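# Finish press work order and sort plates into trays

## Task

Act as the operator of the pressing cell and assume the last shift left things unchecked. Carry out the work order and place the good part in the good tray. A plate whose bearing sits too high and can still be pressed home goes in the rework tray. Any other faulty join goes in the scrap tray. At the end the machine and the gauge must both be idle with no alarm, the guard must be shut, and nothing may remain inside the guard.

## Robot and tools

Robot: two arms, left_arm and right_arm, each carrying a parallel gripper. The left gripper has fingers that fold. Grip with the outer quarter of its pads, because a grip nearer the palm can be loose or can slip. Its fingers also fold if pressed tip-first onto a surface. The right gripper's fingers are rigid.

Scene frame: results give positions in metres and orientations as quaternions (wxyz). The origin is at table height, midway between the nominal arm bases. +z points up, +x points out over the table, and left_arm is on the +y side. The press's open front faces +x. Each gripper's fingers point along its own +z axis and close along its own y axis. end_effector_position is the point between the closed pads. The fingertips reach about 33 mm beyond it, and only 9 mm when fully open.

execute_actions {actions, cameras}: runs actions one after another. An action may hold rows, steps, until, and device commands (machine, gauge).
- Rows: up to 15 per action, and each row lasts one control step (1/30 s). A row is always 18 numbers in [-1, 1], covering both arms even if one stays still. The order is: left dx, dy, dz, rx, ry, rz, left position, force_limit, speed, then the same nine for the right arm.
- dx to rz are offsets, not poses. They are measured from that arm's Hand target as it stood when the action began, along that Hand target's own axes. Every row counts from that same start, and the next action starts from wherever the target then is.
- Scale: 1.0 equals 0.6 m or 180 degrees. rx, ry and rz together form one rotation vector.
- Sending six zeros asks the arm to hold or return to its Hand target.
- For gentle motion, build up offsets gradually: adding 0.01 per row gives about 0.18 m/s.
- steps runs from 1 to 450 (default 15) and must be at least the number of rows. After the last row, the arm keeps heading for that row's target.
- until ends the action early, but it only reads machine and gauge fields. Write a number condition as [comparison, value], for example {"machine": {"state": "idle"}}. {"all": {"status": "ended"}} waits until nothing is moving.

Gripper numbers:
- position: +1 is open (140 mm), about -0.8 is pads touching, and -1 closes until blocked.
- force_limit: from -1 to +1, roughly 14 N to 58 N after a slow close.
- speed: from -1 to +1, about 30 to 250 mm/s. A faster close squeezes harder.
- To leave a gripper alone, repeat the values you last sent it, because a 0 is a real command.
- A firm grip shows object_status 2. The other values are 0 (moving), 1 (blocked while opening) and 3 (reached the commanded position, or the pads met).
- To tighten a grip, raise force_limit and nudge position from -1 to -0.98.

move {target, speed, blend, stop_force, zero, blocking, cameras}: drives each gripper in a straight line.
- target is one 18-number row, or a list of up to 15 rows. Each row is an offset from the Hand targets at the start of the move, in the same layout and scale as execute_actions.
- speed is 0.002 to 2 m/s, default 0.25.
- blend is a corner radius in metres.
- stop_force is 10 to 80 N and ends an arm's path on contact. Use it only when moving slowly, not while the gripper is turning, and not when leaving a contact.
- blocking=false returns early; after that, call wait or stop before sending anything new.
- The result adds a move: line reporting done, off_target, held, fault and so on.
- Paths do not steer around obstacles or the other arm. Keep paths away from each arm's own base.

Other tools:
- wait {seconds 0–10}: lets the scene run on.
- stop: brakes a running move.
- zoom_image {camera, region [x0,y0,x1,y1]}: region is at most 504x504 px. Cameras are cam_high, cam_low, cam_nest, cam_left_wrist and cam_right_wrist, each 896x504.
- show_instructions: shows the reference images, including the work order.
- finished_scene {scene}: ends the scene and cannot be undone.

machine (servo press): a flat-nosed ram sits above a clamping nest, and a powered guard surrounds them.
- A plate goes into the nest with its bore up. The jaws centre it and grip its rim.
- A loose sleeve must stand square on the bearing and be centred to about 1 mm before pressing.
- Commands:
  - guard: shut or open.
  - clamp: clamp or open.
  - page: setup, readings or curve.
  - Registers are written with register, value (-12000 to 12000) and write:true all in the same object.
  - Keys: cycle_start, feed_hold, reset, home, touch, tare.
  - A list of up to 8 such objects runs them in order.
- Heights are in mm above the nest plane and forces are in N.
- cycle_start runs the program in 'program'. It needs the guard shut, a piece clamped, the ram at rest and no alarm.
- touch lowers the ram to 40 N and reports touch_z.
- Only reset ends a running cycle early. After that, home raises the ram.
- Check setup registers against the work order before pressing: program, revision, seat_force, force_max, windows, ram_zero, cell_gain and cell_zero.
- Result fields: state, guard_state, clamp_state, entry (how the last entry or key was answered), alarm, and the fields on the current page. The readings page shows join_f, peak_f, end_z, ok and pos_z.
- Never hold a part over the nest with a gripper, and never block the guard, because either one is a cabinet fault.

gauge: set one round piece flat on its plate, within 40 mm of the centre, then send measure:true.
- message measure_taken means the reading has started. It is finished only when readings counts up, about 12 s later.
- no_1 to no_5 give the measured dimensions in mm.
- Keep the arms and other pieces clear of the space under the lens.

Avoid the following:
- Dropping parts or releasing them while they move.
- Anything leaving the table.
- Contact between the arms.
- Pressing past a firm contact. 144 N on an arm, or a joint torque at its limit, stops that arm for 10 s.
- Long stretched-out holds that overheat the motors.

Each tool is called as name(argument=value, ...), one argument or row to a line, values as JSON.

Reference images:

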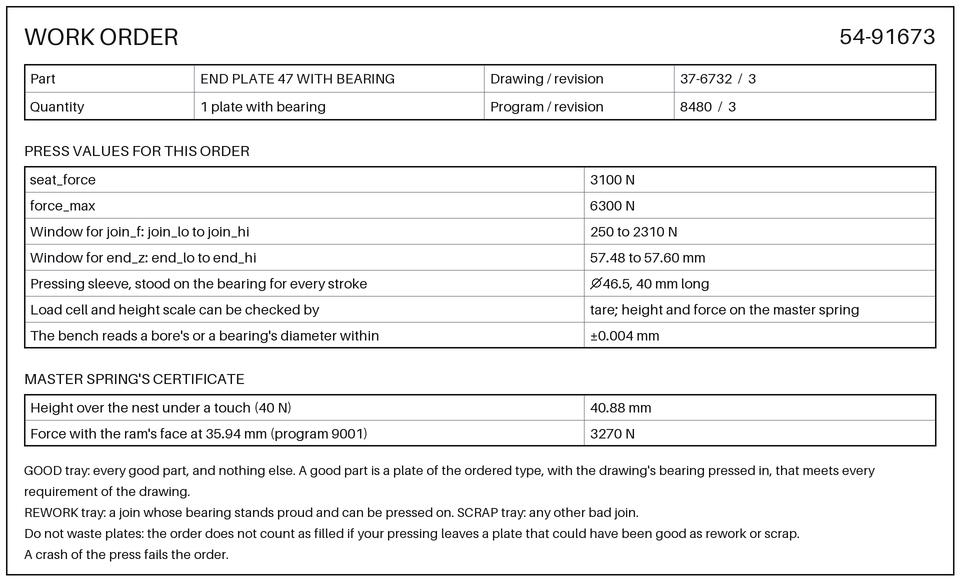

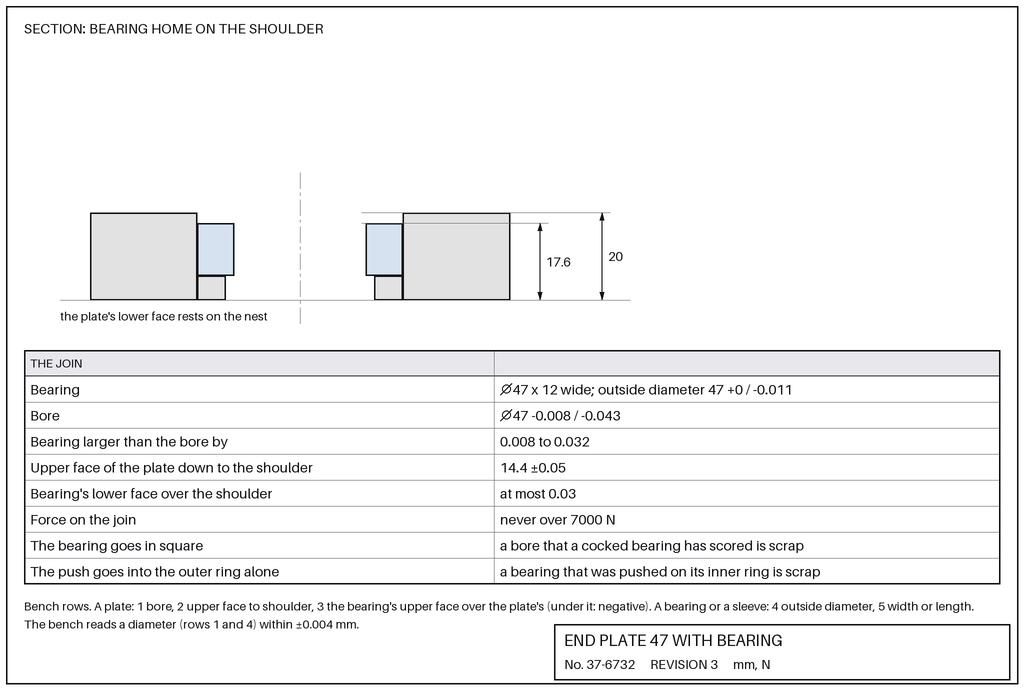

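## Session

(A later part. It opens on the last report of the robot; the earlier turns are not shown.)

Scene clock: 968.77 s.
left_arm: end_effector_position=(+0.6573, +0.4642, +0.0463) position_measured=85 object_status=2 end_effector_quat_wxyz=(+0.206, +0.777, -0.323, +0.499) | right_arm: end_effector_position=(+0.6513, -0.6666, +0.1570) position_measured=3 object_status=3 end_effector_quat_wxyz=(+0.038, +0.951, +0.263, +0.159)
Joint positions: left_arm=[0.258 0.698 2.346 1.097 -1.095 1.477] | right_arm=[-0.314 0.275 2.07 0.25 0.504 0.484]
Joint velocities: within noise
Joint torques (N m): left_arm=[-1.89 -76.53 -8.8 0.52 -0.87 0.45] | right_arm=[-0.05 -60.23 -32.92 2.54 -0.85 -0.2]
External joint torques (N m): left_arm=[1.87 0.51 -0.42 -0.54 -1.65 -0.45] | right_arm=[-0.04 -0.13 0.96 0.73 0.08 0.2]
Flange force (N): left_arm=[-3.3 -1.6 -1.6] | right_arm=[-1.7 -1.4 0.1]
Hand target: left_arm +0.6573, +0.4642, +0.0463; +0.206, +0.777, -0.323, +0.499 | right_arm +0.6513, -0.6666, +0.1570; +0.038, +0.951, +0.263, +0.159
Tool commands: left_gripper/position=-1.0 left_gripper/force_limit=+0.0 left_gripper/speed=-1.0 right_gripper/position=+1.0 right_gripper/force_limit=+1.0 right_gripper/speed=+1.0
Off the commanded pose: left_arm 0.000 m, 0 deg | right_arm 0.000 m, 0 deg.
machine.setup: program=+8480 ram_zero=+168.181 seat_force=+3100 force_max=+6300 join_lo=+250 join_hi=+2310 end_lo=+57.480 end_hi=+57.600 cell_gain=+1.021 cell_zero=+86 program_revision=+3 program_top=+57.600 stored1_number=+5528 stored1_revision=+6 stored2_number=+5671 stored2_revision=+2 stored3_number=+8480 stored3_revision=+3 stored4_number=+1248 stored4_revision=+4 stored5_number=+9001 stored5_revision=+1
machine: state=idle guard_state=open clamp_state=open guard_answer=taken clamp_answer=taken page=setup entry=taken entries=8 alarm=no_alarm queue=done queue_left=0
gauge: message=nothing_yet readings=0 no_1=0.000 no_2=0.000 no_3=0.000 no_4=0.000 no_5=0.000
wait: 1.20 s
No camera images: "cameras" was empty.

move(
  target=[
    [0.151,0,-0.0704,0,0,0,-1,0,-1,0,0,0,0,0,0,1,1,1],
    [0.1357,-0.3047,-0.2363,0.2266,0,-0.1057,-1,0,-1,0,0,0,0,0,0,1,1,1],
    [0.0342,-0.6428,-0.0797,0.2266,0,-0.1057,-1,0,-1,0,0,0,0,0,0,1,1,1],
  ],
  speed=[0.2,0.25,0.2],
  blend=[0.03,0.04,0],
  cameras=[],
)

move(
  target=[-0.0453,0,0.0211,0,0,0,-1,0,-1,0,0,0,0,0,0,1,1,1],
  speed=0.015,
  stop_force=10,
  cameras=["cam_left_wrist","cam_low"],
)

zoom_image(
  camera="cam_low",
  region=[750, 240, 850, 350],
)

Scene clock: 989.97 s.
left_arm: end_effector_position=(+0.9056, +0.7612, +0.0855) position_measured=85 object_status=2 end_effector_quat_wxyz=(+0.002, +0.842, +0.001, +0.540) | right_arm: end_effector_position=(+0.6513, -0.6666, +0.1570) position_measured=3 object_status=3 end_effector_quat_wxyz=(+0.038, +0.951, +0.263, +0.159)
Joint positions: left_arm=[0.319 0.713 2.01 0.45 -0.752 1.371] | right_arm=[-0.314 0.275 2.07 0.25 0.504 0.484]
Joint velocities: within noise
Joint torques (N m): left_arm=[0.02 -96.5 -23.2 1.41 -2.99 0.29] | right_arm=[0.21 -60.17 -32.94 2.46 -0.86 -0.17]
External joint torques (N m): left_arm=[-0.13 7.29 1.82 -0.15 0.5 -0.3] | right_arm=[-0.23 -0.18 1.04 0.81 0.09 0.17]
Flange force (N): left_arm=[-8.8 -0.5 6.6] | right_arm=[-2.3 -1.3 0.0]
Hand target: left_arm +0.9056, +0.7612, +0.0855; +0.002, +0.842, +0.001, +0.540 | right_arm +0.6513, -0.6666, +0.1570; +0.038, +0.951, +0.263, +0.159
Off the commanded pose: left_arm 0.000 m, 0 deg | right_arm 0.000 m, 0 deg.
machine.setup: program=+8480 ram_zero=+168.181 seat_force=+3100 force_max=+6300 join_lo=+250 join_hi=+2310 end_lo=+57.480 end_hi=+57.600 cell_gain=+1.021 cell_zero=+86 program_revision=+3 program_top=+57.600 stored1_number=+5528 stored1_revision=+6 stored2_number=+5671 stored2_revision=+2 stored3_number=+8480 stored3_revision=+3 stored4_number=+1248 stored4_revision=+4 stored5_number=+9001 stored5_revision=+1
machine: state=idle guard_state=open clamp_state=open guard_answer=taken clamp_answer=taken page=setup entry=taken entries=8 alarm=no_alarm queue=done queue_left=0
gauge: message=nothing_yet readings=0 no_1=0.000 no_2=0.000 no_3=0.000 no_4=0.000 no_5=0.000
move: done
No camera images: "cameras" was empty.

Scene clock: 992.07 s.
left_arm: end_effector_position=(+0.9057, +0.7611, +0.0633) position_measured=85 object_status=2 end_effector_quat_wxyz=(+0.002, +0.842, +0.001, +0.540) | right_arm: end_effector_position=(+0.6513, -0.6666, +0.1570) position_measured=3 object_status=3 end_effector_quat_wxyz=(+0.038, +0.951, +0.263, +0.159)
Joint positions: left_arm=[0.319 0.75 2.006 0.435 -0.782 1.391] | right_arm=[-0.314 0.275 2.07 0.25 0.504 0.484]
Joint velocities: within noise
Joint torques (N m): left_arm=[0.36 -89.27 -29.75 0.89 -1.96 0.04] | right_arm=[0.46 -60.25 -33.26 2.47 -0.82 -0.12]
External joint torques (N m): left_arm=[-0.43 -1.39 9.9 0.28 -0.52 -0.05] | right_arm=[-0.43 -0.09 1.38 0.8 0.06 0.13]
Flange force (N): left_arm=[-4.8 8.0 -19.6] | right_arm=[-3.1 -1.4 0.2]
Hand target: left_arm +0.9057, +0.7611, +0.0633; +0.002, +0.842, +0.001, +0.540 (not the last commanded pose) | right_arm +0.6513, -0.6666, +0.1570; +0.038, +0.951, +0.263, +0.159
Off the commanded pose: left_arm 0.008 m, 0 deg | right_arm 0.000 m, 0 deg.
machine.setup: program=+8480 ram_zero=+168.181 seat_force=+3100 force_max=+6300 join_lo=+250 join_hi=+2310 end_lo=+57.480 end_hi=+57.600 cell_gain=+1.021 cell_zero=+86 program_revision=+3 program_top=+57.600 stored1_number=+5528 stored1_revision=+6 stored2_number=+5671 stored2_revision=+2 stored3_number=+8480 stored3_revision=+3 stored4_number=+1248 stored4_revision=+4 stored5_number=+9001 stored5_revision=+1
machine: state=idle guard_state=open clamp_state=open guard_answer=taken clamp_answer=taken page=setup entry=taken entries=8 alarm=no_alarm queue=done queue_left=0
gauge: message=nothing_yet readings=0 no_1=0.000 no_2=0.000 no_3=0.000 no_4=0.000 no_5=0.000
move: contact (left_arm)
Images, in order (width x height): cam_low 896x504, cam_left_wrist 896x504.

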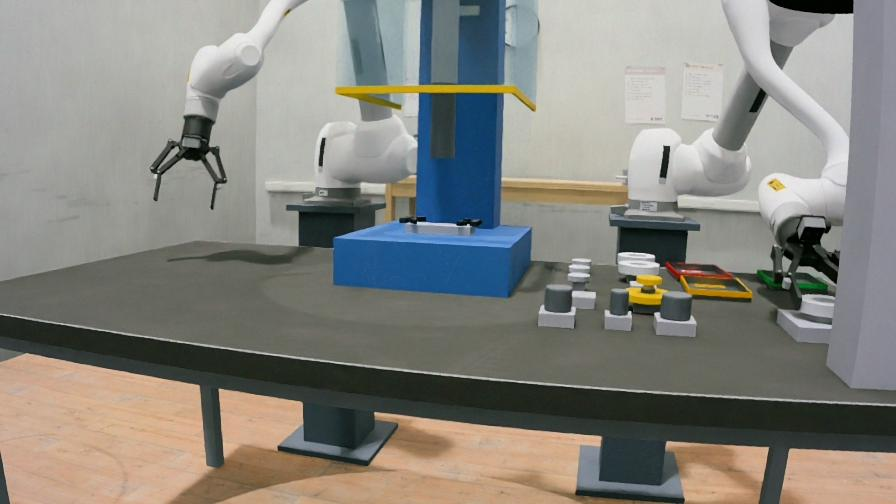

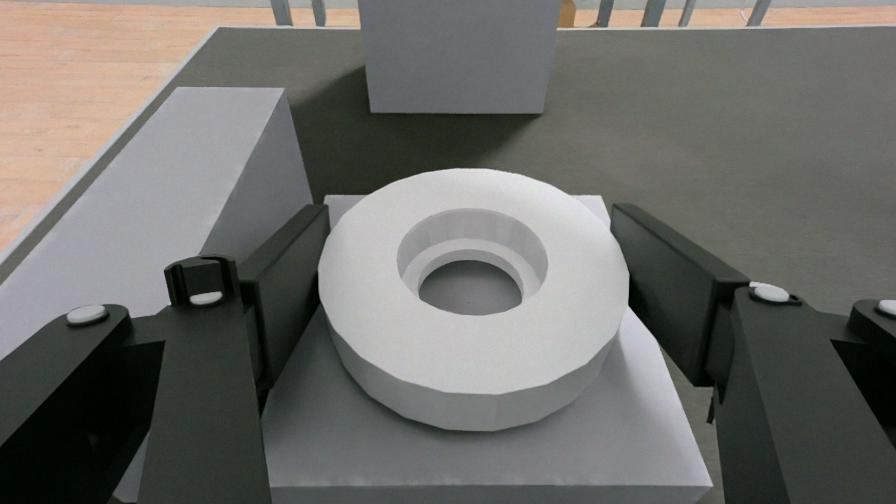

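Scaled by 4.582 from the camera's 896x504 image, which has a finer 1280x720 frame.

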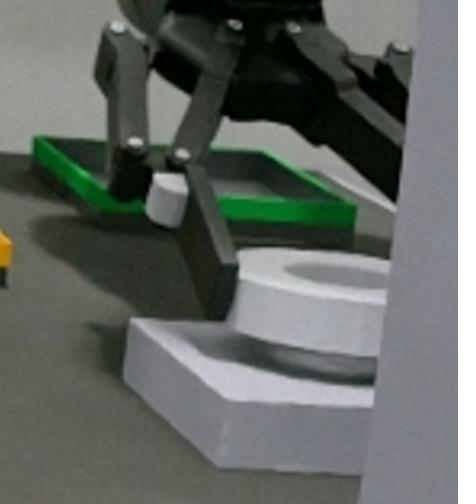

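move(
  target=[
    [0.0302,0,-0.0141,0,0,0,-1,0,-1,0,0,0,0,0,0,1,1,1],
    [0.0377,0.0433,-0.0025,0,0,0,-1,0,-1,0,0,0,0,0,0,1,1,1],
  ],
  speed=0.1,
  blend=[0.005,0],
  cameras=[],
)

move(
  target=[-0.068,0,0.0317,0,0,0,-1,0,-1,0,0,0,0,0,0,1,1,1],
  speed=0.015,
  stop_force=10,
  cameras=["cam_left_wrist","cam_low"],
)

zoom_image(
  camera="cam_low",
  region=[750, 240, 850, 350],
)

Scene clock: 1043.30 s.
left_arm: end_effector_position=(+0.9138, +0.7353, +0.0846) position_measured=85 object_status=2 end_effector_quat_wxyz=(+0.002, +0.842, +0.001, +0.540) | right_arm: end_effector_position=(+0.6513, -0.6666, +0.1570) position_measured=3 object_status=3 end_effector_quat_wxyz=(+0.038, +0.951, +0.263, +0.159)
Joint positions: left_arm=[0.276 0.713 2.013 0.392 -0.748 1.396] | right_arm=[-0.314 0.275 2.07 0.25 0.504 0.484]
Joint velocities: within noise
Joint torques (N m): left_arm=[-0.49 -95.69 -23.02 1.69 -3.06 0.28] | right_arm=[0.67 -60.44 -32.95 2.43 -0.84 -0.12]
External joint torques (N m): left_arm=[0.46 6.86 2.13 -0.37 0.58 -0.28] | right_arm=[-0.85 0.15 1.05 0.85 0.08 0.13]
Flange force (N): left_arm=[-8.7 -0.5 5.3] | right_arm=[-3.1 -0.3 0.5]
Hand target: left_arm +0.9138, +0.7352, +0.0846; +0.002, +0.842, +0.001, +0.540 | right_arm +0.6513, -0.6666, +0.1570; +0.038, +0.951, +0.263, +0.159
Off the commanded pose: left_arm 0.000 m, 0 deg | right_arm 0.000 m, 0 deg.
machine.setup: program=+8480 ram_zero=+168.181 seat_force=+3100 force_max=+6300 join_lo=+250 join_hi=+2310 end_lo=+57.480 end_hi=+57.600 cell_gain=+1.021 cell_zero=+86 program_revision=+3 program_top=+57.600 stored1_number=+5528 stored1_revision=+6 stored2_number=+5671 stored2_revision=+2 stored3_number=+8480 stored3_revision=+3 stored4_number=+1248 stored4_revision=+4 stored5_number=+9001 stored5_revision=+1
machine: state=idle guard_state=open clamp_state=open guard_answer=taken clamp_answer=taken page=setup entry=taken entries=8 alarm=no_alarm queue=done queue_left=0
gauge: message=nothing_yet readings=0 no_1=0.000 no_2=0.000 no_3=0.000 no_4=0.000 no_5=0.000
move: done
No camera images: "cameras" was empty.

Scene clock: 1046.73 s.
left_arm: end_effector_position=(+0.9142, +0.7351, +0.0499) position_measured=85 object_status=2 end_effector_quat_wxyz=(+0.002, +0.842, +0.000, +0.540) | right_arm: end_effector_position=(+0.6513, -0.6666, +0.1570) position_measured=3 object_status=3 end_effector_quat_wxyz=(+0.038, +0.951, +0.263, +0.159)
Joint positions: left_arm=[0.275 0.771 2.006 0.372 -0.796 1.424] | right_arm=[-0.314 0.275 2.07 0.25 0.504 0.484]
Joint velocities: within noise
Joint torques (N m): left_arm=[3.01 -79.26 -10.31 0.93 2.97 -0.52] | right_arm=[-0.05 -59.88 -33.14 2.49 -0.83 -0.13]
External joint torques (N m): left_arm=[-3.09 -12.18 -8.47 0.24 -5.47 0.52] | right_arm=[0.04 -0.47 1.22 0.78 0.07 0.14]
Flange force (N): left_arm=[10.9 2.9 -1.7] | right_arm=[-2.4 -2.0 -0.4]
Hand target: left_arm +0.9142, +0.7351, +0.0499; +0.002, +0.842, +0.001, +0.540 (not the last commanded pose) | right_arm +0.6513, -0.6666, +0.1570; +0.038, +0.951, +0.263, +0.159
Off the commanded pose: left_arm 0.010 m, 0 deg | right_arm 0.000 m, 0 deg.
machine.setup: program=+8480 ram_zero=+168.181 seat_force=+3100 force_max=+6300 join_lo=+250 join_hi=+2310 end_lo=+57.480 end_hi=+57.600 cell_gain=+1.021 cell_zero=+86 program_revision=+3 program_top=+57.600 stored1_number=+5528 stored1_revision=+6 stored2_number=+5671 stored2_revision=+2 stored3_number=+8480 stored3_revision=+3 stored4_number=+1248 stored4_revision=+4 stored5_number=+9001 stored5_revision=+1
machine: state=idle guard_state=open clamp_state=open guard_answer=taken clamp_answer=taken page=setup entry=taken entries=8 alarm=no_alarm queue=done queue_left=0
gauge: message=nothing_yet readings=0 no_1=0.000 no_2=0.000 no_3=0.000 no_4=0.000 no_5=0.000
move: contact (left_arm)
Images, in order (width x height): cam_low 896x504, cam_left_wrist 896x504.

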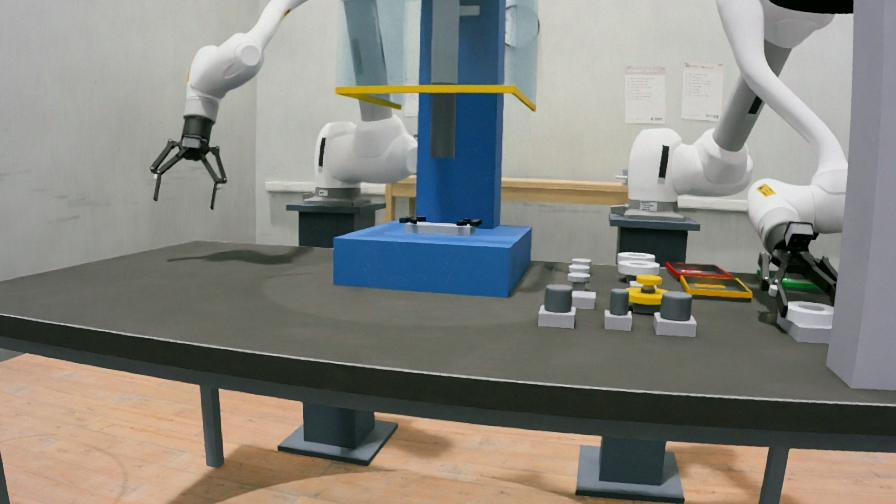

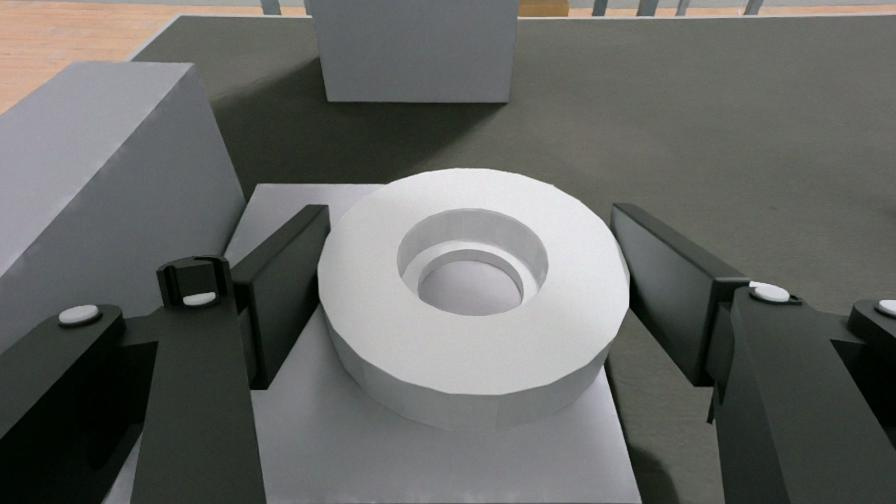

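Scaled by 4.582 from the camera's 896x504 image, which has a finer 1280x720 frame.

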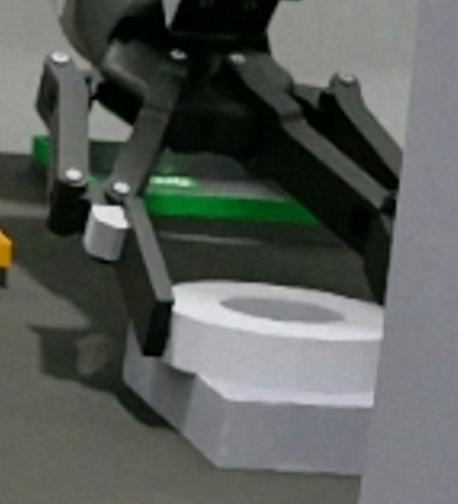

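move(
  target=[
    [0,0,0,0,0,0,0.55,0,-0.6,0,0,0,0,0,0,1,1,1],
    [0,0,-0.1,0,0,0,0.55,0,-0.6,0,0,0,0,0,0,1,1,1],
    [0.1,0,-0.42,0,0,0,0.55,0,-0.6,0,0,0,0,0,0,1,1,1],
  ],
  speed=[0.1,0.1,0.3],
  cameras=["cam_left_wrist"],
)

execute_actions(
  actions=[
    {"gauge":{"measure":true},"steps":5},
  ],
  cameras=[],
)

Scene clock: 1059.70 s.
left_arm: end_effector_position=(+0.7101, +0.7360, +0.2093) position_measured=59 object_status=3 end_effector_quat_wxyz=(+0.002, +0.842, +0.001, +0.540) | right_arm: end_effector_position=(+0.6513, -0.6666, +0.1570) position_measured=3 object_status=3 end_effector_quat_wxyz=(+0.038, +0.951, +0.263, +0.159)
Joint positions: left_arm=[0.408 0.333 2.361 0.581 -0.747 1.303] | right_arm=[-0.314 0.275 2.07 0.25 0.504 0.484]
Joint velocities: within noise
Joint torques (N m): left_arm=[-0.01 -60.06 -23.02 1.47 -2.16 0.23] | right_arm=[0.23 -60.07 -33.08 2.5 -0.77 -0.16]
External joint torques (N m): left_arm=[-0.1 3.69 0.4 -0.35 -0.27 -0.23] | right_arm=[-0.24 -0.29 1.17 0.77 0.01 0.16]
Flange force (N): left_arm=[-6.4 -0.6 6.0] | right_arm=[-2.6 -1.6 -0.1]
Hand target: left_arm +0.7101, +0.7360, +0.2094; +0.002, +0.842, +0.001, +0.540 | right_arm +0.6513, -0.6666, +0.1570; +0.038, +0.951, +0.263, +0.159
Off the commanded pose: left_arm 0.000 m, 0 deg | right_arm 0.000 m, 0 deg.
machine.setup: program=+8480 ram_zero=+168.181 seat_force=+3100 force_max=+6300 join_lo=+250 join_hi=+2310 end_lo=+57.480 end_hi=+57.600 cell_gain=+1.021 cell_zero=+86 program_revision=+3 program_top=+57.600 stored1_number=+5528 stored1_revision=+6 stored2_number=+5671 stored2_revision=+2 stored3_number=+8480 stored3_revision=+3 stored4_number=+1248 stored4_revision=+4 stored5_number=+9001 stored5_revision=+1
machine: state=idle guard_state=open clamp_state=open guard_answer=taken clamp_answer=taken page=setup entry=taken entries=8 alarm=no_alarm queue=done queue_left=0
gauge: message=nothing_yet readings=0 no_1=0.000 no_2=0.000 no_3=0.000 no_4=0.000 no_5=0.000
move: done
Images, in order (width x height): cam_left_wrist 896x504.

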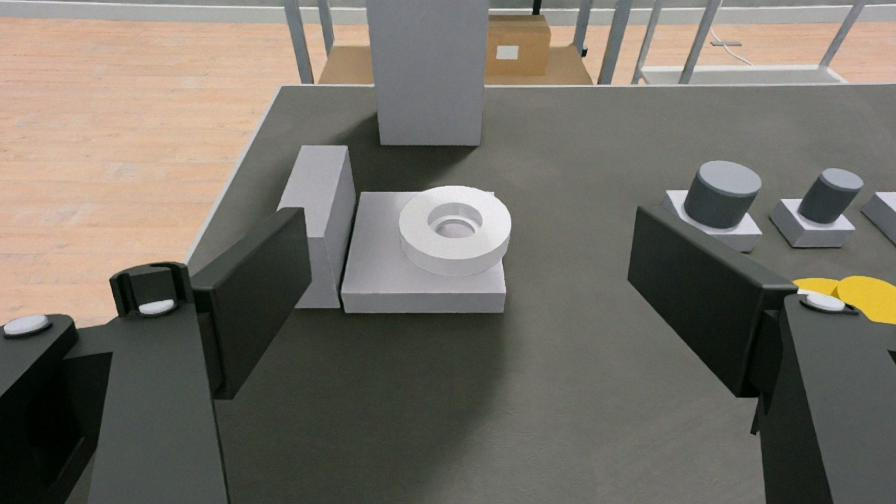

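Scene clock: 1060.07 s.
left_arm: end_effector_position=(+0.7100, +0.7360, +0.2094) position_measured=59 object_status=3 end_effector_quat_wxyz=(+0.002, +0.842, +0.001, +0.540) | right_arm: end_effector_position=(+0.6513, -0.6666, +0.1570) position_measured=3 object_status=3 end_effector_quat_wxyz=(+0.038, +0.951, +0.263, +0.159)
Joint positions: left_arm=[0.408 0.333 2.361 0.581 -0.747 1.303] | right_arm=[-0.314 0.275 2.07 0.25 0.504 0.484]
Joint velocities: within noise
Joint torques (N m): left_arm=[-0.29 -61 -23.13 1.41 -2.13 0.29] | right_arm=[0.3 -59.67 -33.12 2.46 -0.87 -0.18]
External joint torques (N m): left_arm=[0.32 4.41 0.67 -0.31 -0.29 -0.29] | right_arm=[-0.36 -0.64 1.22 0.81 0.11 0.19]
Flange force (N): left_arm=[-7.9 -1.8 6.4] | right_arm=[-2.9 -1.7 -0.8]
Hand target: left_arm +0.7101, +0.7360, +0.2094; +0.002, +0.842, +0.001, +0.540 | right_arm +0.6513, -0.6666, +0.1570; +0.038, +0.951, +0.263, +0.159
Tool commands: left_gripper/position=+0.55 left_gripper/force_limit=+0.0 left_gripper/speed=-0.6 right_gripper/position=+1.0 right_gripper/force_limit=+1.0 right_gripper/speed=+1.0
Off the commanded pose: left_arm 0.000 m, 0 deg | right_arm 0.000 m, 0 deg.
machine.setup: program=+8480 ram_zero=+168.181 seat_force=+3100 force_max=+6300 join_lo=+250 join_hi=+2310 end_lo=+57.480 end_hi=+57.600 cell_gain=+1.021 cell_zero=+86 program_revision=+3 program_top=+57.600 stored1_number=+5528 stored1_revision=+6 stored2_number=+5671 stored2_revision=+2 stored3_number=+8480 stored3_revision=+3 stored4_number=+1248 stored4_revision=+4 stored5_number=+9001 stored5_revision=+1
machine: state=idle guard_state=open clamp_state=open guard_answer=taken clamp_answer=taken page=setup entry=taken entries=8 alarm=no_alarm queue=done queue_left=0
gauge: state=busy message=measure_taken readings=0 no_1=0.000 no_2=0.000 no_3=0.000 no_4=0.000 no_5=0.000
No camera images: "cameras" was empty.

wait(
  seconds=1,
  cameras=[],
)

Scene clock: 1078.97 s.
left_arm: end_effector_position=(+0.7101, +0.7360, +0.2094) position_measured=59 object_status=3 end_effector_quat_wxyz=(+0.002, +0.842, +0.001, +0.540) | right_arm: end_effector_position=(+0.6513, -0.6666, +0.1570) position_measured=3 object_status=3 end_effector_quat_wxyz=(+0.038, +0.951, +0.263, +0.159)
Joint positions: left_arm=[0.408 0.333 2.361 0.581 -0.747 1.303] | right_arm=[-0.314 0.275 2.07 0.25 0.504 0.484]
Joint velocities: within noise
Joint torques (N m): left_arm=[-0.18 -61.17 -23.21 1.39 -2.13 0.26] | right_arm=[-0.21 -60.24 -33.05 2.47 -0.81 -0.18]
External joint torques (N m): left_arm=[0.19 4.43 0.59 -0.27 -0.3 -0.26] | right_arm=[-0.01 -0.07 1.09 0.81 0.03 0.19]
Flange force (N): left_arm=[-7.8 -1.6 6.6] | right_arm=[-2.0 -1.6 0.3]
Hand target: left_arm +0.7101, +0.7360, +0.2094; +0.002, +0.842, +0.001, +0.540 | right_arm +0.6513, -0.6666, +0.1570; +0.038, +0.951, +0.263, +0.159
Tool commands: left_gripper/position=+0.55 left_gripper/force_limit=+0.0 left_gripper/speed=-0.6 right_gripper/position=+1.0 right_gripper/force_limit=+1.0 right_gripper/speed=+1.0
Off the commanded pose: left_arm 0.000 m, 0 deg | right_arm 0.000 m, 0 deg.
machine.setup: program=+8480 ram_zero=+168.181 seat_force=+3100 force_max=+6300 join_lo=+250 join_hi=+2310 end_lo=+57.480 end_hi=+57.600 cell_gain=+1.021 cell_zero=+86 program_revision=+3 program_top=+57.600 stored1_number=+5528 stored1_revision=+6 stored2_number=+5671 stored2_revision=+2 stored3_number=+8480 stored3_revision=+3 stored4_number=+1248 stored4_revision=+4 stored5_number=+9001 stored5_revision=+1
machine: state=idle guard_state=open clamp_state=open guard_answer=taken clamp_answer=taken page=setup entry=taken entries=8 alarm=no_alarm queue=done queue_left=0
gauge: message=measure_taken readings=1 no_1=46.972 no_2=14.398 no_3=0.000 no_4=0.000 no_5=0.000
wait: 1.00 s; at rest from the start
No camera images: "cameras" was empty.

move(
  target=[
    [-0.1,0,0.32,0,0,0,0.55,0,-0.6,0,0,0,0,0,0,1,1,1],
    [-0.1,0,0.42,0,0,0,0.55,0,-0.6,0,0,0,0,0,0,1,1,1],
    [-0.1,0,0.42,0,0,0,-1,0,-1,0,0,0,0,0,0,1,1,1],
  ],
  speed=[0.25,0.1,0.1],
  blend=[0.01,0,0],
  cameras=["cam_left_wrist"],
)

wait(
  seconds=1.2,
  cameras=[],
)

Scene clock: 1101.10 s.
left_arm: end_effector_position=(+0.9142, +0.7351, +0.0499) position_measured=85 object_status=0 end_effector_quat_wxyz=(+0.002, +0.842, +0.001, +0.540) | right_arm: end_effector_position=(+0.6513, -0.6666, +0.1570) position_measured=3 object_status=3 end_effector_quat_wxyz=(+0.038, +0.951, +0.263, +0.159)
Joint positions: left_arm=[0.275 0.771 2.006 0.372 -0.796 1.424] | right_arm=[-0.314 0.275 2.07 0.25 0.504 0.484]
Joint velocities: within noise
Joint torques (N m): left_arm=[-2.52 -88.3 -19.7 1.78 -0.56 0.38] | right_arm=[-0.08 -59.76 -33 2.48 -0.86 -0.18]
External joint torques (N m): left_arm=[2.51 -2.83 0.78 -0.61 -1.94 -0.38] | right_arm=[-0.12 -0.54 1.06 0.8 0.1 0.19]
Flange force (N): left_arm=[-0.6 -1.3 -6.9] | right_arm=[-2.3 -1.7 -0.6]
Hand target: left_arm +0.9142, +0.7351, +0.0499; +0.002, +0.842, +0.001, +0.540 | right_arm +0.6513, -0.6666, +0.1570; +0.038, +0.951, +0.263, +0.159
Off the commanded pose: left_arm 0.000 m, 0 deg | right_arm 0.000 m, 0 deg.
machine.setup: program=+8480 ram_zero=+168.181 seat_force=+3100 force_max=+6300 join_lo=+250 join_hi=+2310 end_lo=+57.480 end_hi=+57.600 cell_gain=+1.021 cell_zero=+86 program_revision=+3 program_top=+57.600 stored1_number=+5528 stored1_revision=+6 stored2_number=+5671 stored2_revision=+2 stored3_number=+8480 stored3_revision=+3 stored4_number=+1248 stored4_revision=+4 stored5_number=+9001 stored5_revision=+1
machine: state=idle guard_state=open clamp_state=open guard_answer=taken clamp_answer=taken page=setup entry=taken entries=8 alarm=no_alarm queue=done queue_left=0
gauge: message=measure_taken readings=1 no_1=46.972 no_2=14.398 no_3=0.000 no_4=0.000 no_5=0.000
move: done
Images, in order (width x height): cam_left_wrist 896x504.

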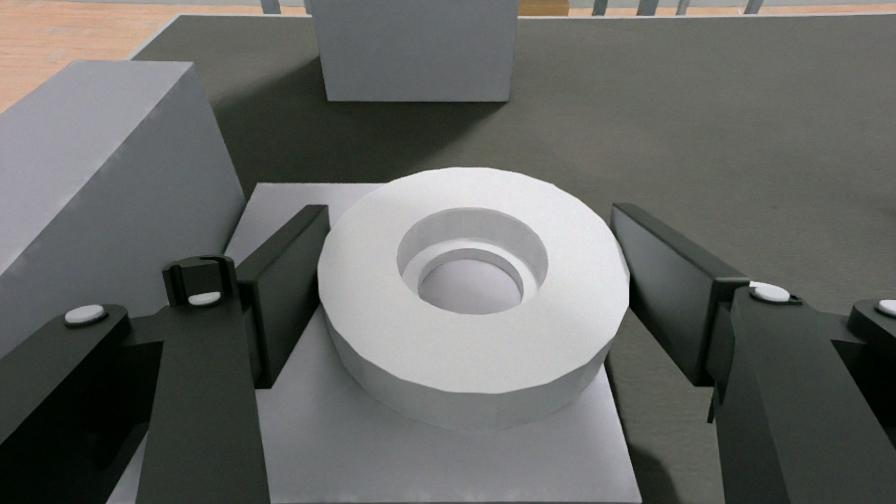

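Scene clock: 1102.30 s.
left_arm: end_effector_position=(+0.9142, +0.7351, +0.0499) position_measured=85 object_status=2 end_effector_quat_wxyz=(+0.002, +0.842, +0.001, +0.540) | right_arm: end_effector_position=(+0.6513, -0.6666, +0.1570) position_measured=3 object_status=3 end_effector_quat_wxyz=(+0.038, +0.951, +0.263, +0.159)
Joint positions: left_arm=[0.275 0.771 2.006 0.372 -0.796 1.424] | right_arm=[-0.314 0.275 2.07 0.25 0.504 0.484]
Joint velocities: within noise
Joint torques (N m): left_arm=[-2.49 -88.58 -19.92 1.73 -0.6 0.36] | right_arm=[0.31 -59.79 -32.94 2.49 -0.79 -0.13]
External joint torques (N m): left_arm=[2.37 -3.02 0.9 -0.54 -1.91 -0.37] | right_arm=[-0.24 -0.59 1 0.79 0.02 0.14]
Flange force (N): left_arm=[-0.4 -1.1 -7.3] | right_arm=[-2.5 -1.5 -0.6]
Hand target: left_arm +0.9142, +0.7351, +0.0499; +0.002, +0.842, +0.001, +0.540 | right_arm +0.6513, -0.6666, +0.1570; +0.038, +0.951, +0.263, +0.159
Tool commands: left_gripper/position=-1.0 left_gripper/force_limit=+0.0 left_gripper/speed=-1.0 right_gripper/position=+1.0 right_gripper/force_limit=+1.0 right_gripper/speed=+1.0
Off the commanded pose: left_arm 0.000 m, 0 deg | right_arm 0.000 m, 0 deg.
machine.setup: program=+8480 ram_zero=+168.181 seat_force=+3100 force_max=+6300 join_lo=+250 join_hi=+2310 end_lo=+57.480 end_hi=+57.600 cell_gain=+1.021 cell_zero=+86 program_revision=+3 program_top=+57.600 stored1_number=+5528 stored1_revision=+6 stored2_number=+5671 stored2_revision=+2 stored3_number=+8480 stored3_revision=+3 stored4_number=+1248 stored4_revision=+4 stored5_number=+9001 stored5_revision=+1
machine: state=idle guard_state=open clamp_state=open guard_answer=taken clamp_answer=taken page=setup entry=taken entries=8 alarm=no_alarm queue=done queue_left=0
gauge: message=measure_taken readings=1 no_1=46.972 no_2=14.398 no_3=0.000 no_4=0.000 no_5=0.000
wait: 1.20 s
No camera images: "cameras" was empty.

move(
  target=[
    [0.0906,0,-0.0423,0,0,0,-1,0,-1,0,0,0,0,0,0,1,1,1],
    [0.1202,0.1585,-0.4132,-0.1,0,0.047,-1,0,-1,0,0,0,0,0,0,1,1,1],
    [0.1102,0.5252,-0.5923,-0.4532,0,0.2113,-1,0,-1,0,0,0,0,0,0,1,1,1],
    [0.0282,0.9918,-0.5908,-0.4532,0,0.2113,-1,0,-1,0,0,0,0,0,0,1,1,1],
  ],
  speed=[0.15,0.25,0.3,0.3],
  blend=[0.02,0.06,0.05,0],
  cameras=["cam_left_wrist"],
)

Scene clock: 1124.97 s.
left_arm: end_effector_position=(+0.5982, +0.1411, +0.2152) position_measured=85 object_status=2 end_effector_quat_wxyz=(+0.379, +0.594, -0.597, +0.383) | right_arm: end_effector_position=(+0.6513, -0.6666, +0.1570) position_measured=3 object_status=3 end_effector_quat_wxyz=(+0.038, +0.951, +0.263, +0.159)
Joint positions: left_arm=[-0.209 0.464 2.092 1.662 -1.105 0.927] | right_arm=[-0.314 0.275 2.07 0.25 0.504 0.484]
Joint velocities: within noise
Joint torques (N m): left_arm=[0.91 -80.04 -29.26 -1.87 -2.38 0.28] | right_arm=[0.12 -60.09 -33.02 2.51 -0.82 -0.13]
External joint torques (N m): left_arm=[-0.96 6.45 2.09 0.3 0.37 -0.28] | right_arm=[-0.27 -0.19 1.15 0.76 0.06 0.14]
Flange force (N): left_arm=[-8.1 -2.5 5.9] | right_arm=[-2.5 -1.4 0.0]
Hand target: left_arm +0.5982, +0.1411, +0.2152; +0.379, +0.594, -0.597, +0.383 | right_arm +0.6513, -0.6666, +0.1570; +0.038, +0.951, +0.263, +0.159
Off the commanded pose: left_arm 0.000 m, 0 deg | right_arm 0.000 m, 0 deg.
machine.setup: program=+8480 ram_zero=+168.181 seat_force=+3100 force_max=+6300 join_lo=+250 join_hi=+2310 end_lo=+57.480 end_hi=+57.600 cell_gain=+1.021 cell_zero=+86 program_revision=+3 program_top=+57.600 stored1_number=+5528 stored1_revision=+6 stored2_number=+5671 stored2_revision=+2 stored3_number=+8480 stored3_revision=+3 stored4_number=+1248 stored4_revision=+4 stored5_number=+9001 stored5_revision=+1
machine: state=idle guard_state=open clamp_state=open guard_answer=taken clamp_answer=taken page=setup entry=taken entries=8 alarm=no_alarm queue=done queue_left=0
gauge: message=measure_taken readings=1 no_1=46.972 no_2=14.398 no_3=0.000 no_4=0.000 no_5=0.000
move: done
Images, in order (width x height): cam_left_wrist 896x504.

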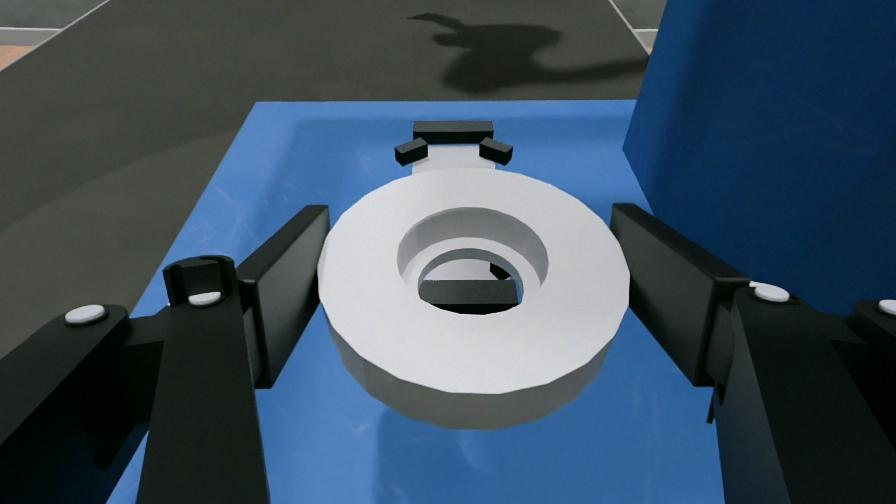

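move(
  target=[0.035,-0.003,0.2237,0,0,0,-1,0,-1,0,0,0,0,0,0,1,1,1],
  speed=0.12,
  cameras=["cam_left_wrist","cam_nest"],
)

Scene clock: 1132.63 s.
left_arm: end_effector_position=(+0.6001, +0.0104, +0.1781) position_measured=85 object_status=2 end_effector_quat_wxyz=(+0.379, +0.594, -0.597, +0.383) | right_arm: end_effector_position=(+0.6513, -0.6666, +0.1570) position_measured=3 object_status=3 end_effector_quat_wxyz=(+0.038, +0.951, +0.263, +0.159)
Joint positions: left_arm=[-0.415 0.555 2.034 1.469 -0.994 0.965] | right_arm=[-0.314 0.275 2.07 0.25 0.504 0.484]
Joint velocities: within noise
Joint torques (N m): left_arm=[0.2 -87.67 -28.81 -1.3 -2.5 0.27] | right_arm=[0.39 -60.08 -32.88 2.47 -0.86 -0.13]
External joint torques (N m): left_arm=[-0.15 6.65 2.32 0.32 0.45 -0.28] | right_arm=[-0.42 -0.28 0.93 0.81 0.09 0.13]
Flange force (N): left_arm=[-8.4 -2.0 4.8] | right_arm=[-2.5 -0.9 -0.2]
Hand target: left_arm +0.6001, +0.0104, +0.1780; +0.379, +0.594, -0.597, +0.383 | right_arm +0.6513, -0.6666, +0.1570; +0.038, +0.951, +0.263, +0.159
Off the commanded pose: left_arm 0.000 m, 0 deg | right_arm 0.000 m, 0 deg.
machine.setup: program=+8480 ram_zero=+168.181 seat_force=+3100 force_max=+6300 join_lo=+250 join_hi=+2310 end_lo=+57.480 end_hi=+57.600 cell_gain=+1.021 cell_zero=+86 program_revision=+3 program_top=+57.600 stored1_number=+5528 stored1_revision=+6 stored2_number=+5671 stored2_revision=+2 stored3_number=+8480 stored3_revision=+3 stored4_number=+1248 stored4_revision=+4 stored5_number=+9001 stored5_revision=+1
machine: state=idle guard_state=open clamp_state=open guard_answer=taken clamp_answer=taken page=setup entry=taken entries=8 alarm=no_alarm queue=done queue_left=0
gauge: message=measure_taken readings=1 no_1=46.972 no_2=14.398 no_3=0.000 no_4=0.000 no_5=0.000
move: done
Images, in order (width x height): cam_nest 896x504, cam_left_wrist 896x504.

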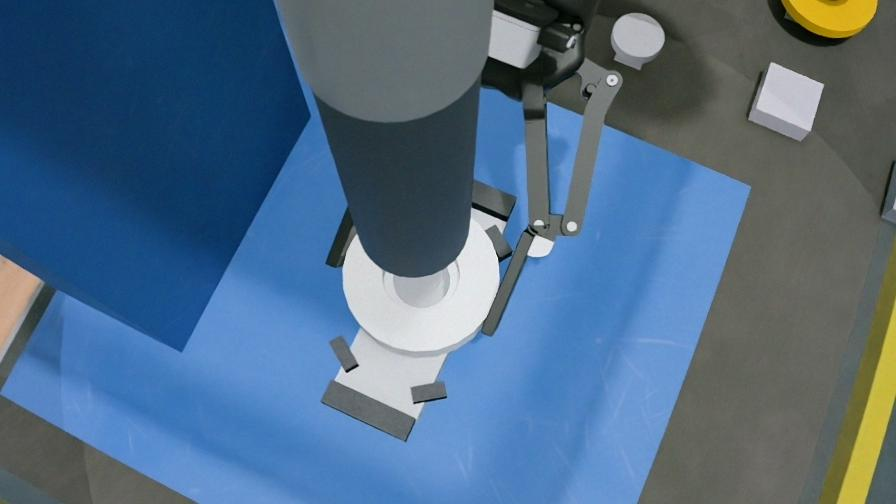

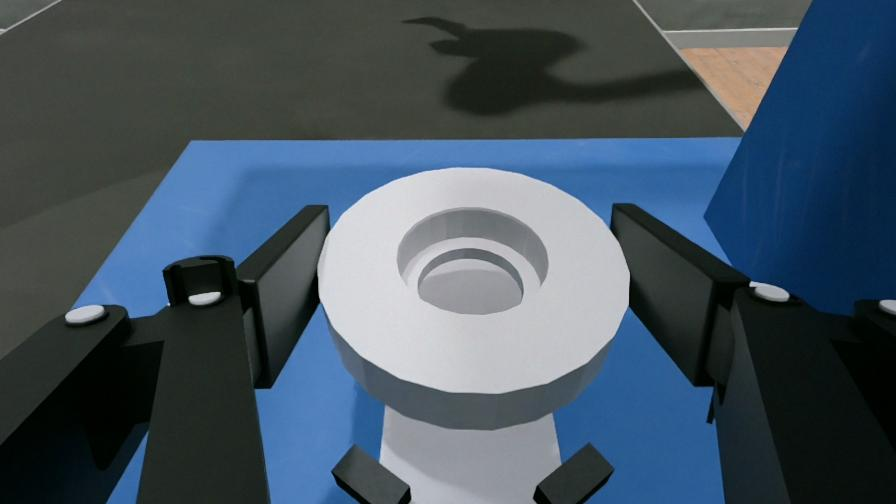

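move(
  target=[-0.056,0,0.0257,0,0,0,-1,0,-1,0,0,0,0,0,0,1,1,1],
  speed=0.02,
  stop_force=12,
  cameras=["cam_left_wrist"],
)

Scene clock: 1140.50 s.
left_arm: end_effector_position=(+0.6003, +0.0104, +0.1442) position_measured=85 object_status=2 end_effector_quat_wxyz=(+0.380, +0.594, -0.597, +0.383) | right_arm: end_effector_position=(+0.6513, -0.6666, +0.1570) position_measured=3 object_status=3 end_effector_quat_wxyz=(+0.038, +0.951, +0.263, +0.159)
Joint positions: left_arm=[-0.415 0.608 2.037 1.433 -1.002 1.032] | right_arm=[-0.314 0.275 2.07 0.25 0.504 0.484]
Joint velocities: within noise
Joint torques (N m): left_arm=[0.79 -71.25 -22.09 0.6 5.5 0.98] | right_arm=[0.22 -60.21 -33.16 2.47 -0.83 -0.07]
External joint torques (N m): left_arm=[-0.93 -12.85 -2.72 -1.42 -7.66 -0.98] | right_arm=[-0.33 -0.09 1.3 0.8 0.07 0.08]
Flange force (N): left_arm=[15.7 5.1 -12.0] | right_arm=[-2.9 -1.3 0.2]
Hand target: left_arm +0.6003, +0.0104, +0.1442; +0.380, +0.594, -0.597, +0.383 (not the last commanded pose) | right_arm +0.6513, -0.6666, +0.1570; +0.038, +0.951, +0.263, +0.159
Off the commanded pose: left_arm 0.003 m, 0 deg | right_arm 0.000 m, 0 deg.
machine.setup: program=+8480 ram_zero=+168.181 seat_force=+3100 force_max=+6300 join_lo=+250 join_hi=+2310 end_lo=+57.480 end_hi=+57.600 cell_gain=+1.021 cell_zero=+86 program_revision=+3 program_top=+57.600 stored1_number=+5528 stored1_revision=+6 stored2_number=+5671 stored2_revision=+2 stored3_number=+8480 stored3_revision=+3 stored4_number=+1248 stored4_revision=+4 stored5_number=+9001 stored5_revision=+1
machine: state=idle guard_state=open clamp_state=open guard_answer=taken clamp_answer=taken page=setup entry=taken entries=8 alarm=no_alarm queue=done queue_left=0
gauge: message=measure_taken readings=1 no_1=46.972 no_2=14.398 no_3=0.000 no_4=0.000 no_5=0.000
move: contact (left_arm)
Images, in order (width x height): cam_left_wrist 896x504.

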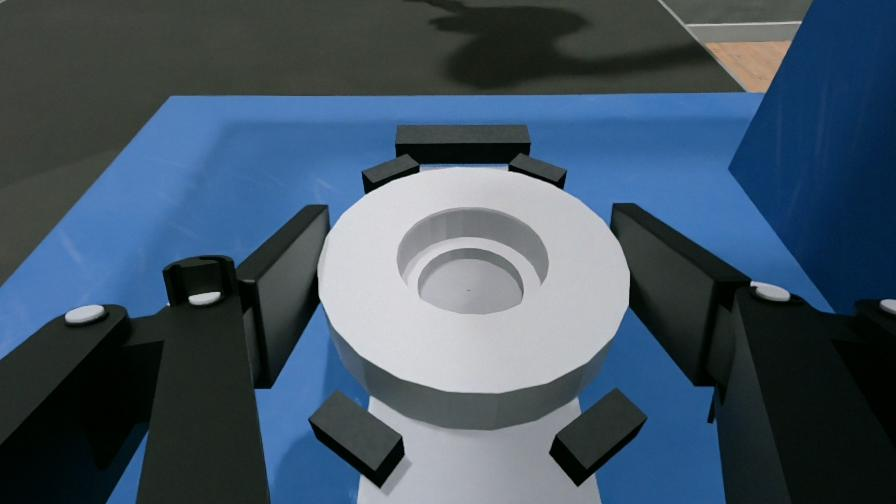

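move(
  target=[
    [0,0,0,0,0,0,0.55,0,-0.6,0,0,0,0,0,0,1,1,1],
    [0,0,-0.12,0,0,0,0.55,0,-0.6,0,0,0,0,0,0,1,1,1],
    [-0.0882,-0.05,-0.4915,0,0,0,0.55,0,-0.6,0,0,0,0,0,0,1,1,1],
    [-0.3207,-0.1045,-0.6768,0,0,0,0.55,0,-0.6,0,0,0,0,0,0,1,1,1],
  ],
  speed=[0.1,0.1,0.25,0.25],
  blend=[0,0.02,0.03,0],
  cameras=["cam_left_wrist","cam_nest"],
)

execute_actions(
  actions=[
    {"machine":{"clamp":"clamp"},"steps":60,"until":{"machine":{"clamp_state":"clamped"}}},
  ],
  cameras=["cam_nest"],
)

Scene clock: 1165.27 s.
left_arm: end_effector_position=(+0.6636, +0.4596, +0.1399) position_measured=59 object_status=3 end_effector_quat_wxyz=(+0.380, +0.594, -0.597, +0.383) | right_arm: end_effector_position=(+0.6513, -0.6666, +0.1570) position_measured=3 object_status=3 end_effector_quat_wxyz=(+0.038, +0.951, +0.263, +0.159)
Joint positions: left_arm=[0.29 0.675 1.898 2.05 -1.361 1.024] | right_arm=[-0.314 0.275 2.07 0.25 0.504 0.484]
Joint velocities: within noise
Joint torques (N m): left_arm=[-0.38 -94.59 -25.47 -2.18 -1.86 0.27] | right_arm=[0.19 -60.13 -33.08 2.48 -0.84 -0.03]
External joint torques (N m): left_arm=[0.27 4.45 0.34 -0.18 -0.29 -0.27] | right_arm=[-0.19 -0.22 1.15 0.79 0.07 0.04]
Flange force (N): left_arm=[-6.0 -3.4 1.0] | right_arm=[-2.7 -1.3 0.0]
Hand target: left_arm +0.6637, +0.4596, +0.1398; +0.380, +0.594, -0.597, +0.383 | right_arm +0.6513, -0.6666, +0.1570; +0.038, +0.951, +0.263, +0.159
Off the commanded pose: left_arm 0.000 m, 0 deg | right_arm 0.000 m, 0 deg.
machine.setup: program=+8480 ram_zero=+168.181 seat_force=+3100 force_max=+6300 join_lo=+250 join_hi=+2310 end_lo=+57.480 end_hi=+57.600 cell_gain=+1.021 cell_zero=+86 program_revision=+3 program_top=+57.600 stored1_number=+5528 stored1_revision=+6 stored2_number=+5671 stored2_revision=+2 stored3_number=+8480 stored3_revision=+3 stored4_number=+1248 stored4_revision=+4 stored5_number=+9001 stored5_revision=+1
machine: state=idle guard_state=open clamp_state=open guard_answer=taken clamp_answer=taken page=setup entry=taken entries=8 alarm=no_alarm queue=done queue_left=0
gauge: message=measure_taken readings=1 no_1=46.972 no_2=14.398 no_3=0.000 no_4=0.000 no_5=0.000
move: done
Images, in order (width x height): cam_nest 896x504, cam_left_wrist 896x504.

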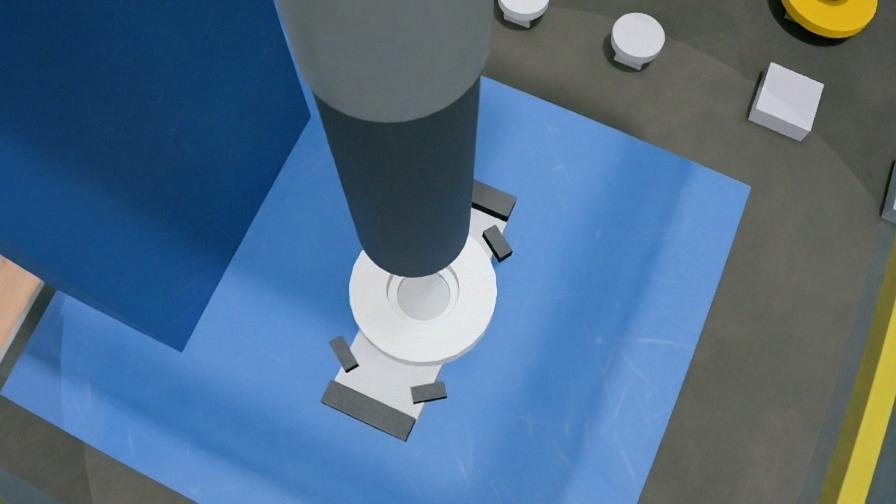

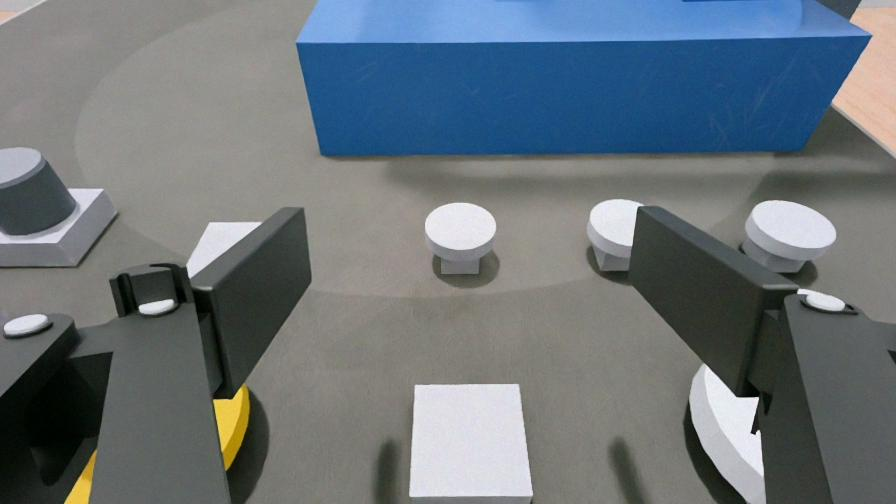

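Scene clock: 1166.70 s.
left_arm: end_effector_position=(+0.6637, +0.4596, +0.1398) position_measured=59 object_status=3 end_effector_quat_wxyz=(+0.380, +0.594, -0.597, +0.383) | right_arm: end_effector_position=(+0.6513, -0.6666, +0.1570) position_measured=3 object_status=3 end_effector_quat_wxyz=(+0.038, +0.951, +0.263, +0.159)
Joint positions: left_arm=[0.29 0.675 1.898 2.05 -1.361 1.024] | right_arm=[-0.314 0.275 2.07 0.25 0.504 0.484]
Joint velocities: within noise
Joint torques (N m): left_arm=[-0.25 -94.2 -25.87 -2.16 -1.82 0.25] | right_arm=[0.33 -60.49 -33.05 2.51 -0.88 -0.13]
External joint torques (N m): left_arm=[0.17 4.41 0.96 -0.17 -0.31 -0.26] | right_arm=[-0.17 0.08 1.11 0.76 0.12 0.14]
Flange force (N): left_arm=[-5.8 -2.2 1.5] | right_arm=[-2.2 -1.2 0.4]
Hand target: left_arm +0.6637, +0.4596, +0.1398; +0.380, +0.594, -0.597, +0.383 | right_arm +0.6513, -0.6666, +0.1570; +0.038, +0.951, +0.263, +0.159
Tool commands: left_gripper/position=+0.55 left_gripper/force_limit=+0.0 left_gripper/speed=-0.6 right_gripper/position=+1.0 right_gripper/force_limit=+1.0 right_gripper/speed=+1.0
Off the commanded pose: left_arm 0.000 m, 0 deg | right_arm 0.000 m, 0 deg.
machine.setup: program=+8480 ram_zero=+168.181 seat_force=+3100 force_max=+6300 join_lo=+250 join_hi=+2310 end_lo=+57.480 end_hi=+57.600 cell_gain=+1.021 cell_zero=+86 program_revision=+3 program_top=+57.600 stored1_number=+5528 stored1_revision=+6 stored2_number=+5671 stored2_revision=+2 stored3_number=+8480 stored3_revision=+3 stored4_number=+1248 stored4_revision=+4 stored5_number=+9001 stored5_revision=+1
machine: state=idle guard_state=open clamp_state=clamped guard_answer=taken clamp_answer=taken page=setup entry=taken entries=8 alarm=no_alarm queue=running queue_left=0
gauge: message=measure_taken readings=1 no_1=46.972 no_2=14.398 no_3=0.000 no_4=0.000 no_5=0.000
Images, in order (width x height): cam_nest 896x504.

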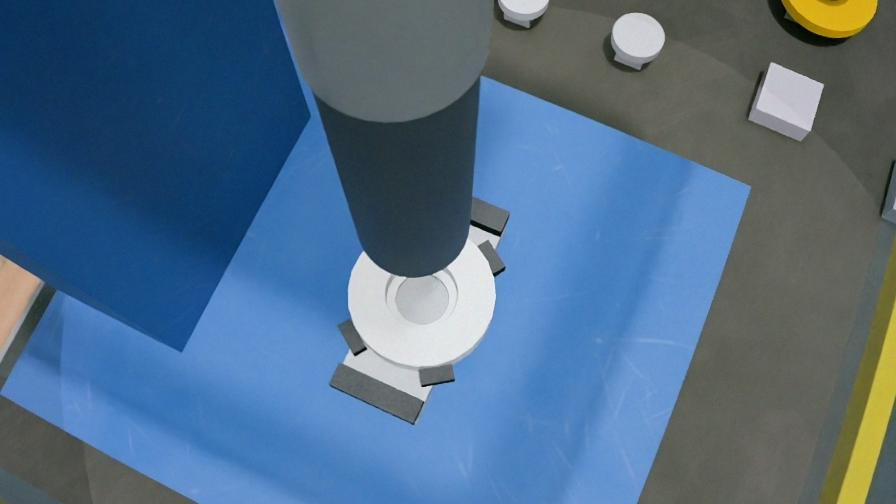

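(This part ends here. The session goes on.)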